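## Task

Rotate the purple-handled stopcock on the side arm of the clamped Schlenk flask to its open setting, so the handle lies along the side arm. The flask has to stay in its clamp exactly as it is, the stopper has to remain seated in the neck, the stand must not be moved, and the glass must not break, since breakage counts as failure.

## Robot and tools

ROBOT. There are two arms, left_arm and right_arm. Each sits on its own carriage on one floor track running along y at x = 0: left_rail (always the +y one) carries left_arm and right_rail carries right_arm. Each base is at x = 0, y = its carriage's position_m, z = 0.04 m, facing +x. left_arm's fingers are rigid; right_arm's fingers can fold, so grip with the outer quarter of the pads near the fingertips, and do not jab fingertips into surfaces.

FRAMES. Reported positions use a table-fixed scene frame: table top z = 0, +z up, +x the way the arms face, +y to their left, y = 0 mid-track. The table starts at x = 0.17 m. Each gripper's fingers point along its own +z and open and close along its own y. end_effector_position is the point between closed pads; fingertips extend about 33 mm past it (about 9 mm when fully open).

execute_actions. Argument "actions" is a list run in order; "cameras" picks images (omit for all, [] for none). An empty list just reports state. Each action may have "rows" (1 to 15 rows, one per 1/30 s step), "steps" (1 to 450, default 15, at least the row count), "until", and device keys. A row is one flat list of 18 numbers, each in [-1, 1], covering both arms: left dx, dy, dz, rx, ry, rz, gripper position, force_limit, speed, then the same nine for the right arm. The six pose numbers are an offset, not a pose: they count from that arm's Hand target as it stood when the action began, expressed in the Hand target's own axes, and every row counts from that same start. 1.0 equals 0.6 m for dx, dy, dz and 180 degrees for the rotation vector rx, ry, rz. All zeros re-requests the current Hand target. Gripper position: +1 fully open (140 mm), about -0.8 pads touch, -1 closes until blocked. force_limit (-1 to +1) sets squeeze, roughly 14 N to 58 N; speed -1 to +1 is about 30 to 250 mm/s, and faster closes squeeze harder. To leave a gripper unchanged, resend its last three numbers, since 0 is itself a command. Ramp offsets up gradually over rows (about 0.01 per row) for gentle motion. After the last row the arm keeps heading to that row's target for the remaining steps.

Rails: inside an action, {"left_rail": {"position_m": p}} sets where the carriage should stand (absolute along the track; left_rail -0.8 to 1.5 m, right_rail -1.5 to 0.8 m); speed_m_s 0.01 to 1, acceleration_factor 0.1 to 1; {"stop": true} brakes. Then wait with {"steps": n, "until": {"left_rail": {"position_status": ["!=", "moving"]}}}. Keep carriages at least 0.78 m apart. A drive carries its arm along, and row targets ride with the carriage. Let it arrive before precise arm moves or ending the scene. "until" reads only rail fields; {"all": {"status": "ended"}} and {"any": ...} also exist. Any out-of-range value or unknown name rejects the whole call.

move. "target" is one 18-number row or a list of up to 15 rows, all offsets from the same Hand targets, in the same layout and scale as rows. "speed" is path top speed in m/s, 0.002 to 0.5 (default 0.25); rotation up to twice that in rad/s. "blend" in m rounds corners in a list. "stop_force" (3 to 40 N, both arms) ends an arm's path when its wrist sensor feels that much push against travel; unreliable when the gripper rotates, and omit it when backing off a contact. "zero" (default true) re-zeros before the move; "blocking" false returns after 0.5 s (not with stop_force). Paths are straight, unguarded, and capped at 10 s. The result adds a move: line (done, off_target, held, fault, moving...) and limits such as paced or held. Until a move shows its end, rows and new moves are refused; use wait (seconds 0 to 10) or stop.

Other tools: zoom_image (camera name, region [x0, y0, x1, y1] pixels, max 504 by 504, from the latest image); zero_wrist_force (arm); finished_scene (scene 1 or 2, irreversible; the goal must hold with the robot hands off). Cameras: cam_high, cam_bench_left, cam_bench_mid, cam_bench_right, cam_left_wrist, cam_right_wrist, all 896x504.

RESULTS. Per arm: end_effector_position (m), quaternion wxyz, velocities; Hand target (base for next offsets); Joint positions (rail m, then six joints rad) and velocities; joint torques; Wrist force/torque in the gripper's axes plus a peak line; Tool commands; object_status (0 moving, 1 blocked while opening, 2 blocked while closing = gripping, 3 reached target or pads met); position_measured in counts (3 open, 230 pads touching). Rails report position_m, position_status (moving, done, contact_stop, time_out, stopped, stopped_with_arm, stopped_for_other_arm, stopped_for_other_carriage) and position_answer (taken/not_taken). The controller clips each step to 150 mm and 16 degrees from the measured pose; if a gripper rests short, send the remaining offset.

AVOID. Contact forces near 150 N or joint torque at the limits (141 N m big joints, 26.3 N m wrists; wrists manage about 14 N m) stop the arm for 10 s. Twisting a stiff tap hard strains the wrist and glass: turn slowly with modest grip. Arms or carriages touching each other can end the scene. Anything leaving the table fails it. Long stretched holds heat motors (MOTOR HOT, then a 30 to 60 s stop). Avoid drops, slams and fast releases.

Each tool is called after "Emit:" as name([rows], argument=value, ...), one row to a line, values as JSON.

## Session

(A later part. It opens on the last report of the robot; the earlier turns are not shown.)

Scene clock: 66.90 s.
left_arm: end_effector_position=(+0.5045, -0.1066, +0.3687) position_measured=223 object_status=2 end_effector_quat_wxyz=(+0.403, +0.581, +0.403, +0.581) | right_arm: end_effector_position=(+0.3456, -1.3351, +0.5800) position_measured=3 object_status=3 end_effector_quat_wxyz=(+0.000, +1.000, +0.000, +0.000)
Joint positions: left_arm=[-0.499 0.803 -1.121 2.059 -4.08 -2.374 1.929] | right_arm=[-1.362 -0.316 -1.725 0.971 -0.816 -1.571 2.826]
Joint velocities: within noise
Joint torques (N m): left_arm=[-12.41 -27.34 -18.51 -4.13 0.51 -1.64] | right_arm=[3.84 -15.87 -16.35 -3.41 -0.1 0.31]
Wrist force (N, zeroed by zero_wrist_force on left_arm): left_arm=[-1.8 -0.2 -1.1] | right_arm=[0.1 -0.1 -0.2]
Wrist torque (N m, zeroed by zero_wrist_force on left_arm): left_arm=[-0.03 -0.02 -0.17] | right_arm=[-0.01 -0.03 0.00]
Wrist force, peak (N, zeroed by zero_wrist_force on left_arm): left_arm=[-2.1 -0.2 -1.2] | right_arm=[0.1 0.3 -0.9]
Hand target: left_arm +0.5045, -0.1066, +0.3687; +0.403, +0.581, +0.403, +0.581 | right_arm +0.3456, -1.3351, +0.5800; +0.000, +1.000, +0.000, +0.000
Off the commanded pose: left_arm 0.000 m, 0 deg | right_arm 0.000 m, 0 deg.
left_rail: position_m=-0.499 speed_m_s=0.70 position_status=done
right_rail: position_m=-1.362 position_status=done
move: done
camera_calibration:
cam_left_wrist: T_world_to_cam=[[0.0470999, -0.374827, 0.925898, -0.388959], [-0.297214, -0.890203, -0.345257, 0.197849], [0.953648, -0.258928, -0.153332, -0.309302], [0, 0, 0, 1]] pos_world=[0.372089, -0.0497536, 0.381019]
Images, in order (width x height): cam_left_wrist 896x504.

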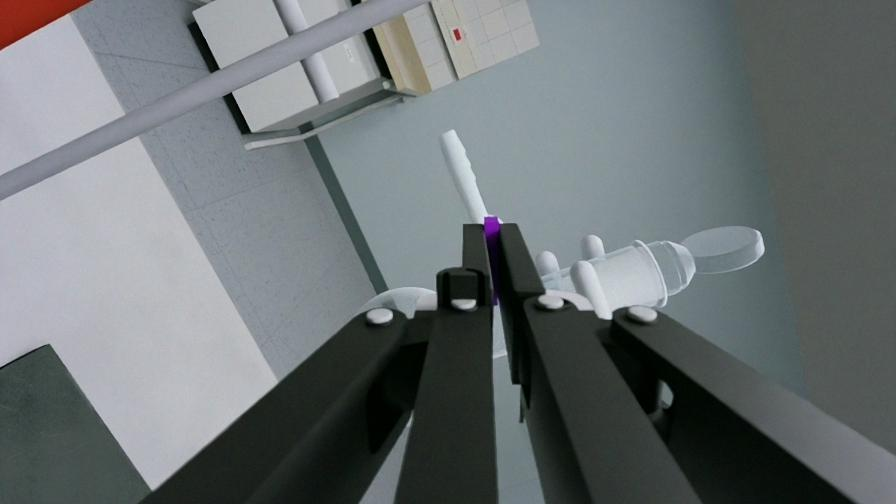

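Emit:
move(target=[0, 0, 0, 0, 0, -0.1139, -1, -1, -1, 0, 0, 0, 0, 0, 0, 1, 1, 1], speed=0.08, cameras=["cam_left_wrist", "cam_bench_mid"])

Emit:
zoom_image(camera="cam_left_wrist", region=[430, 110, 550, 310])

Emit:
zoom_image(camera="cam_bench_mid", region=[380, 275, 450, 345])

Scene clock: 72.13 s.
left_arm: end_effector_position=(+0.5045, -0.1066, +0.3687) position_measured=223 object_status=2 end_effector_quat_wxyz=(+0.500, +0.500, +0.500, +0.500) | right_arm: end_effector_position=(+0.3456, -1.3351, +0.5800) position_measured=3 object_status=3 end_effector_quat_wxyz=(+0.000, +1.000, +0.000, +0.000)
Joint positions: left_arm=[-0.499 0.803 -1.121 2.059 -4.08 -2.374 1.571] | right_arm=[-1.362 -0.316 -1.725 0.971 -0.816 -1.571 2.826]
Joint velocities: within noise
Joint torques (N m): left_arm=[-11.19 -26.24 -18.37 -4.14 -0.83 -1.61] | right_arm=[3.15 -15.76 -17.04 -3.5 0.11 0.24]
Wrist force (N, zeroed by zero_wrist_force on left_arm): left_arm=[-2.6 0.1 -1.2] | right_arm=[0.0 0.0 0.0]
Wrist torque (N m, zeroed by zero_wrist_force on left_arm): left_arm=[0.09 0.14 -0.36] | right_arm=[0.00 0.00 -0.01]
Wrist force, peak (N, zeroed by zero_wrist_force on left_arm): left_arm=[-3.1 0.1 -1.0] | right_arm=[-0.3 -0.1 -0.6]
Hand target: left_arm +0.5045, -0.1066, +0.3687; +0.500, +0.500, +0.500, +0.500 | right_arm +0.3456, -1.3351, +0.5800; +0.000, +1.000, +0.000, +0.000
Off the commanded pose: left_arm 0.000 m, 0 deg | right_arm 0.000 m, 0 deg.
left_rail: position_m=-0.499 speed_m_s=0.70 position_status=done
right_rail: position_m=-1.362 position_status=done
move: done
camera_calibration:
cam_left_wrist: T_world_to_cam=[[0.0471015, -0.0267963, 0.998531, -0.378632], [-0.297209, -0.954742, -0.0116016, 0.0679325], [0.95365, -0.296226, -0.0529338, -0.350301], [0, 0, 0, 1]] pos_world=[0.372089, -0.0490562, 0.360321]
Images, in order (width x height): cam_bench_mid 896x504, cam_left_wrist 896x504.

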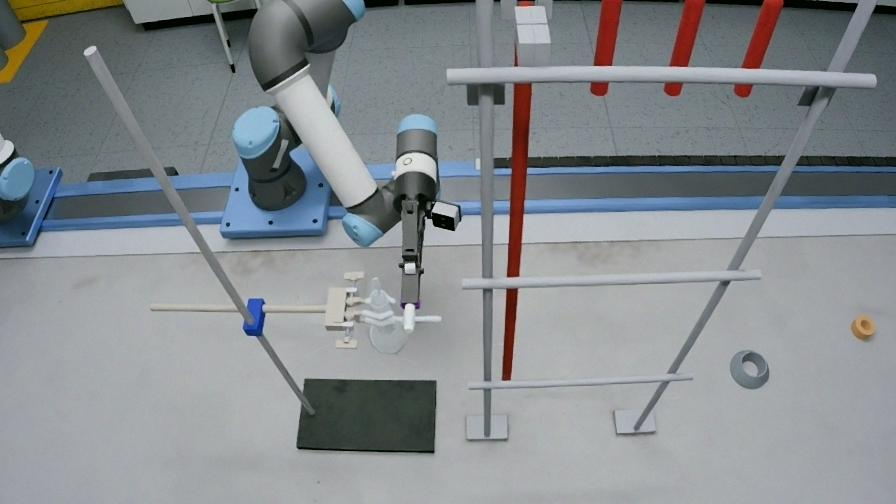

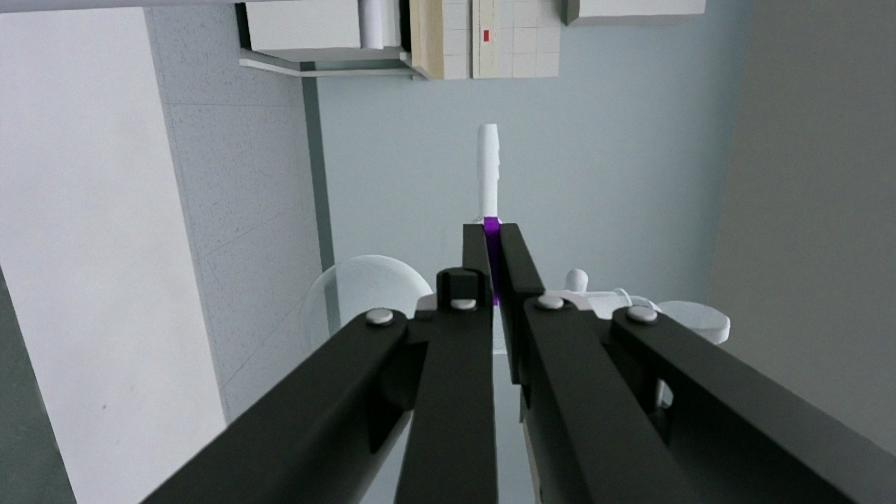

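Scaled by 2.520.

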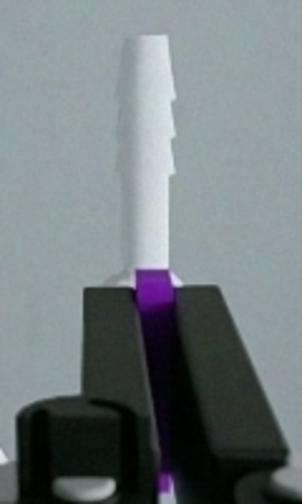

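Scaled by 7.200.

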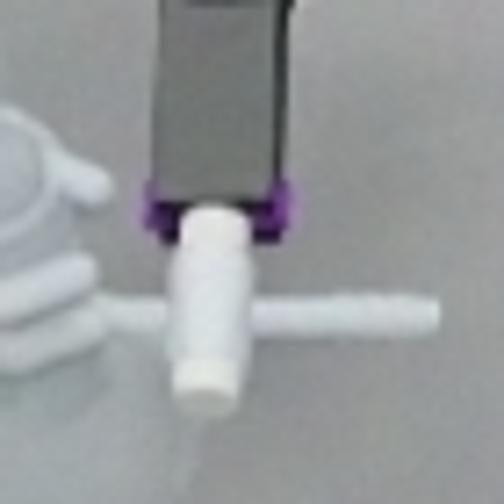

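Emit:
execute_actions(actions=[], cameras=["cam_left_wrist", "cam_bench_mid", "cam_high"])

Scene clock: 72.87 s.
left_arm: end_effector_position=(+0.5045, -0.1066, +0.3687) position_measured=223 object_status=2 end_effector_quat_wxyz=(+0.500, +0.500, +0.500, +0.500) | right_arm: end_effector_position=(+0.3456, -1.3351, +0.5800) position_measured=3 object_status=3 end_effector_quat_wxyz=(+0.000, +1.000, +0.000, +0.000)
Joint positions: left_arm=[-0.499 0.803 -1.121 2.059 -4.08 -2.374 1.571] | right_arm=[-1.362 -0.316 -1.725 0.971 -0.816 -1.571 2.826]
Joint velocities: within noise
Joint torques (N m): left_arm=[-10.91 -26.76 -25.94 -3.91 -0.79 -1.82] | right_arm=[2.69 -15.97 -16.4 -3.37 0.09 0.18]
Wrist force (N, zeroed by zero_wrist_force on left_arm): left_arm=[-2.8 0.2 -0.9] | right_arm=[0.0 -0.1 -0.1]
Wrist torque (N m, zeroed by zero_wrist_force on left_arm): left_arm=[0.06 0.14 -0.36] | right_arm=[-0.02 0.00 0.01]
Wrist force, peak (N, zeroed by zero_wrist_force on left_arm): left_arm=[-3.3 0.3 -1.2] | right_arm=[0.3 0.1 -0.4]
Hand target: left_arm +0.5045, -0.1066, +0.3687; +0.500, +0.500, +0.500, +0.500 | right_arm +0.3456, -1.3351, +0.5800; +0.000, +1.000, +0.000, +0.000
Tool commands: left_gripper/position=-1.0 left_gripper/force_limit=-1.0 left_gripper/speed=-1.0 right_gripper/position=+1.0 right_gripper/force_limit=+1.0 right_gripper/speed=+1.0
Off the commanded pose: left_arm 0.000 m, 0 deg | right_arm 0.000 m, 0 deg.
left_rail: position_m=-0.499 speed_m_s=0.70 position_status=done
right_rail: position_m=-1.362 position_status=done
camera_calibration:
cam_left_wrist: T_world_to_cam=[[0.0470887, -0.0265562, 0.998538, -0.378589], [-0.297209, -0.954745, -0.0113758, 0.067875], [0.953651, -0.296239, -0.0528505, -0.350347], [0, 0, 0, 1]] pos_world=[0.372109, -0.049037, 0.360291]
Images, in order (width x height): cam_high 896x504, cam_bench_mid 896x504, cam_left_wrist 896x504.

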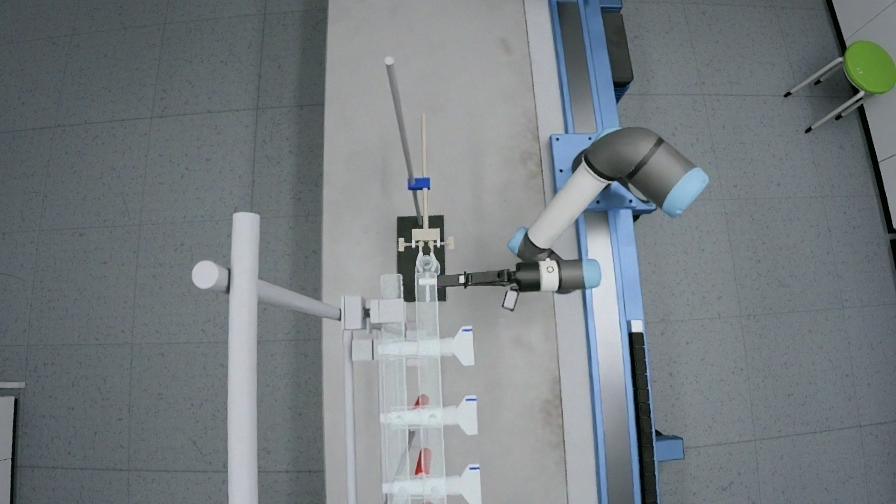

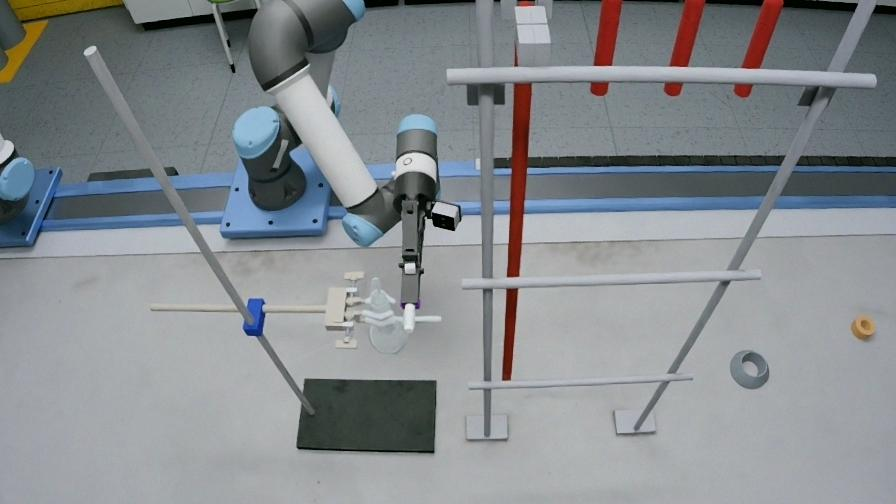

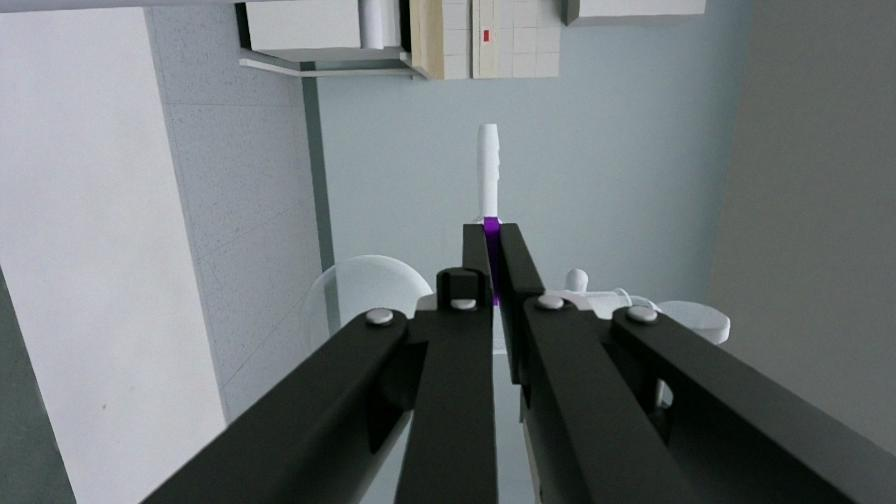

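Emit:
execute_actions([
  {"rows": [[0,0,0,0,0,0,-0.563,-1,-1,0,0,0,0,0,0,1,1,1]], "steps": 25},
], cameras=["cam_left_wrist", "cam_bench_mid"])

Emit:
zoom_image(camera="cam_left_wrist", region=[440, 110, 540, 310])

Emit:
zoom_image(camera="cam_bench_mid", region=[370, 270, 450, 350])

Scene clock: 74.50 s.
left_arm: end_effector_position=(+0.5045, -0.1066, +0.3687) position_measured=200 object_status=3 end_effector_quat_wxyz=(+0.500, +0.500, +0.500, +0.500) | right_arm: end_effector_position=(+0.3456, -1.3351, +0.5800) position_measured=3 object_status=3 end_effector_quat_wxyz=(+0.000, +1.000, +0.000, +0.000)
Joint positions: left_arm=[-0.499 0.803 -1.121 2.059 -4.08 -2.374 1.571] | right_arm=[-1.362 -0.316 -1.725 0.971 -0.816 -1.571 2.826]
Joint velocities: within noise
Joint torques (N m): left_arm=[-10.95 -26.84 -23.92 -3.86 -0.82 -1.44] | right_arm=[3.71 -16.49 -16.51 -3.41 0.04 0.31]
Wrist force (N, zeroed by zero_wrist_force on left_arm): left_arm=[-2.5 1.2 -0.5] | right_arm=[0.1 0.0 0.0]
Wrist torque (N m, zeroed by zero_wrist_force on left_arm): left_arm=[0.05 0.23 -0.48] | right_arm=[-0.01 -0.04 0.00]
Wrist force, peak (N, zeroed by zero_wrist_force on left_arm): left_arm=[-3.1 0.3 -1.4] | right_arm=[-0.2 -0.2 -0.8]
Hand target: left_arm +0.5045, -0.1066, +0.3687; +0.500, +0.500, +0.500, +0.500 | right_arm +0.3456, -1.3351, +0.5800; +0.000, +1.000, +0.000, +0.000
Off the commanded pose: left_arm 0.000 m, 0 deg | right_arm 0.000 m, 0 deg.
left_rail: position_m=-0.499 speed_m_s=0.70 position_status=done
right_rail: position_m=-1.362 position_status=done
camera_calibration:
cam_left_wrist: T_world_to_cam=[[0.0470774, -0.0265492, 0.998538, -0.378585], [-0.297209, -0.954745, -0.0113725, 0.0678748], [0.953651, -0.296239, -0.0528376, -0.350353], [0, 0, 0, 1]] pos_world=[0.37211, -0.0490361, 0.360291]
Images, in order (width x height): cam_bench_mid 896x504, cam_left_wrist 896x504.

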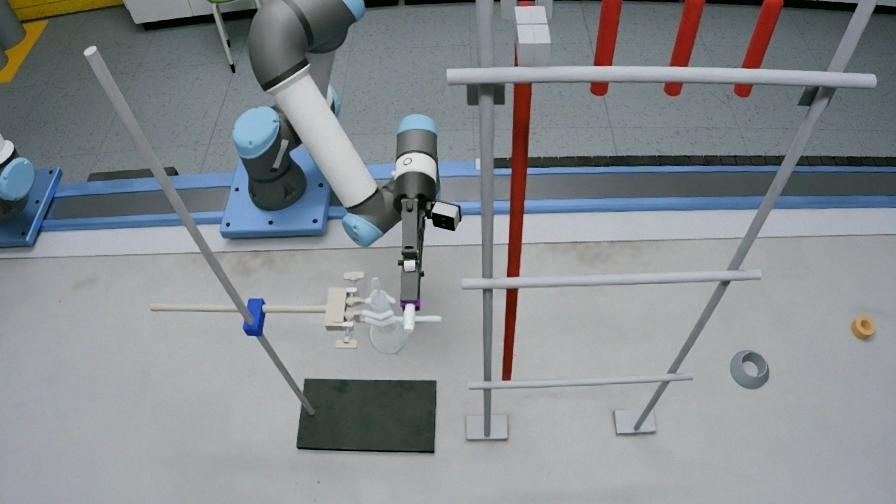

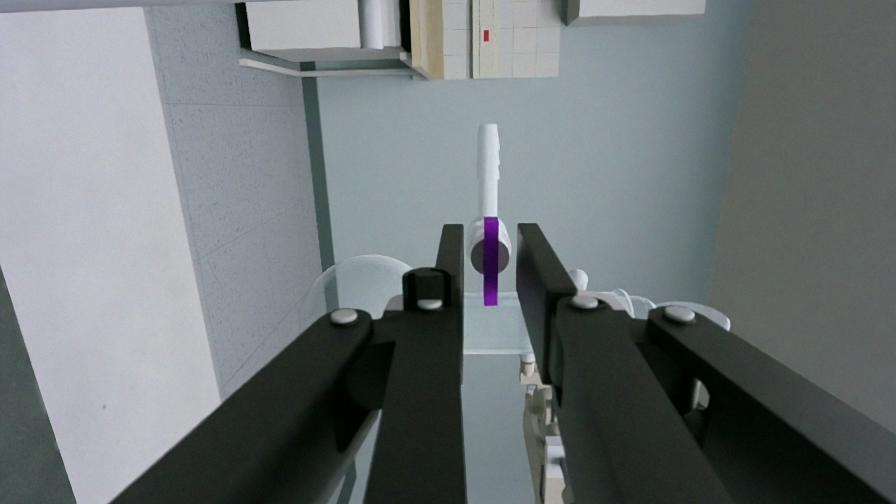

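Scaled by 2.520.

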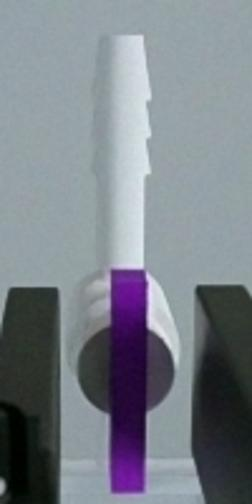

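Scaled by 6.300.

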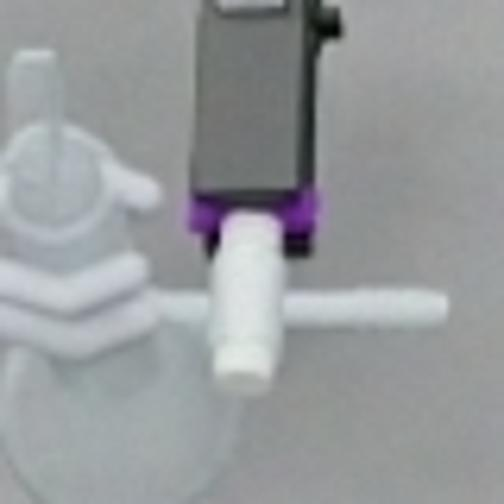

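Emit:
move(target=[0,0,-0.16,0,0,0,-0.563,-1,-1,0,0,0,0,0,0,1,1,1], speed=0.12, cameras=["cam_left_wrist", "cam_bench_mid", "cam_high"])

Emit:
zoom_image(camera="cam_left_wrist", region=[390, 110, 600, 360])

Emit:
zoom_image(camera="cam_bench_mid", region=[360, 260, 460, 360])

Scene clock: 76.43 s.
left_arm: end_effector_position=(+0.4086, -0.1066, +0.3687) position_measured=200 object_status=3 end_effector_quat_wxyz=(+0.500, +0.500, +0.500, +0.500) | right_arm: end_effector_position=(+0.3456, -1.3351, +0.5800) position_measured=3 object_status=3 end_effector_quat_wxyz=(+0.000, +1.000, +0.000, +0.000)
Joint positions: left_arm=[-0.499 0.991 -1.176 2.157 -4.122 -2.562 1.571] | right_arm=[-1.362 -0.316 -1.725 0.971 -0.816 -1.571 2.826]
Joint velocities: within noise
Joint torques (N m): left_arm=[13.6 -42.26 -4.83 -3.78 -1.27 -0.5] | right_arm=[3.31 -16.18 -16.97 -3.53 0.02 0.27]
Wrist force (N, zeroed by zero_wrist_force on left_arm): left_arm=[-2.2 1.4 -0.5] | right_arm=[0.1 0.1 -0.1]
Wrist torque (N m, zeroed by zero_wrist_force on left_arm): left_arm=[0.11 0.16 -0.48] | right_arm=[0.01 -0.03 0.01]
Wrist force, peak (N, zeroed by zero_wrist_force on left_arm): left_arm=[-2.6 1.5 -1.3] | right_arm=[0.2 -0.6 -0.6]
Hand target: left_arm +0.4085, -0.1066, +0.3687; +0.500, +0.500, +0.500, +0.500 | right_arm +0.3456, -1.3351, +0.5800; +0.000, +1.000, +0.000, +0.000
Off the commanded pose: left_arm 0.000 m, 0 deg | right_arm 0.000 m, 0 deg.
left_rail: position_m=-0.499 speed_m_s=0.70 position_status=done
right_rail: position_m=-1.362 position_status=done
move: done
camera_calibration:
cam_left_wrist: T_world_to_cam=[[0.0470816, -0.0265843, 0.998537, -0.374073], [-0.2972, -0.954747, -0.0114053, 0.0393788], [0.953654, -0.296229, -0.0528518, -0.258897], [0, 0, 0, 1]] pos_world=[0.276213, -0.0490403, 0.360292]
Images, in order (width x height): cam_high 896x504, cam_bench_mid 896x504, cam_left_wrist 896x504.

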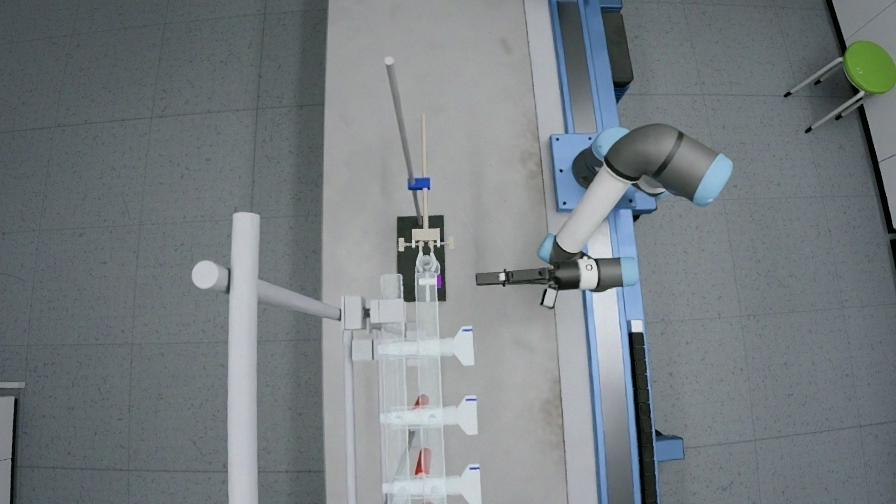

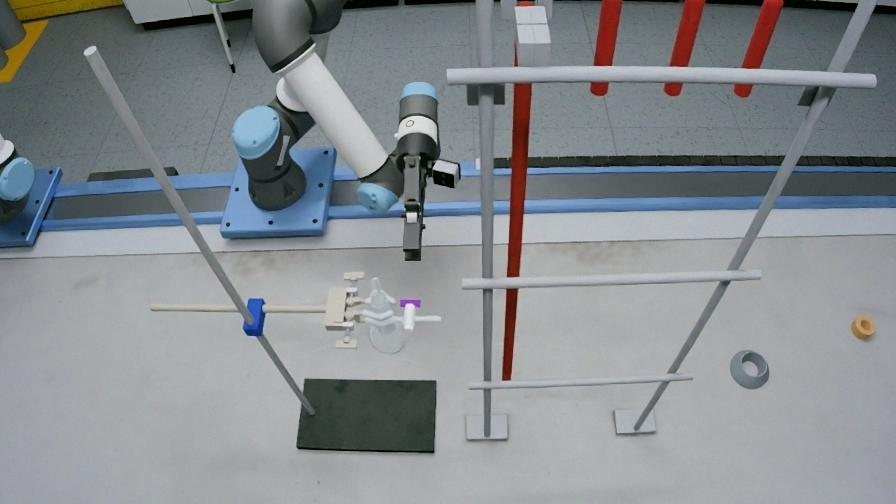

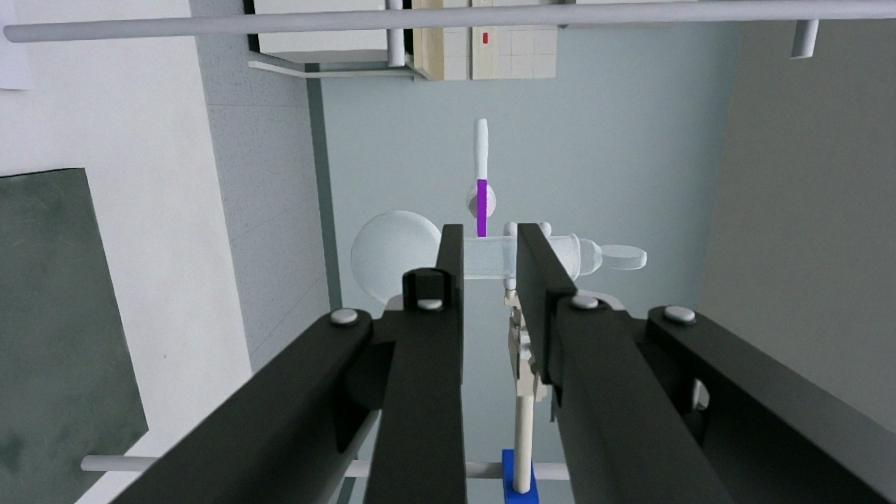

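Scaled by 2.016.

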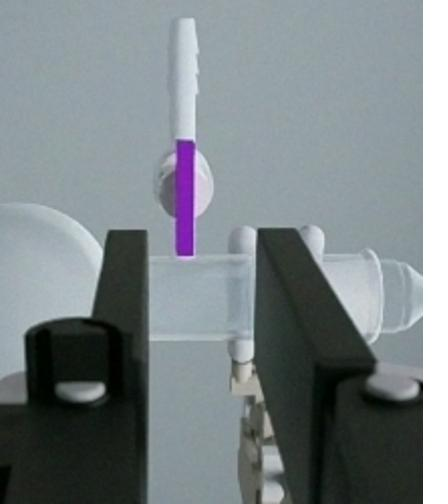

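Scaled by 5.040.

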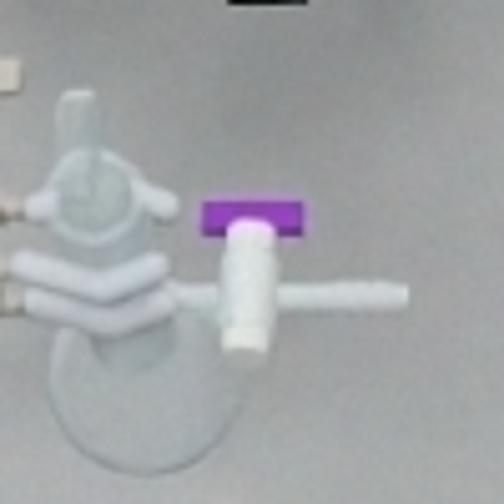

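Emit:
finished_scene(scene=2)

The scene is finished: the task was done.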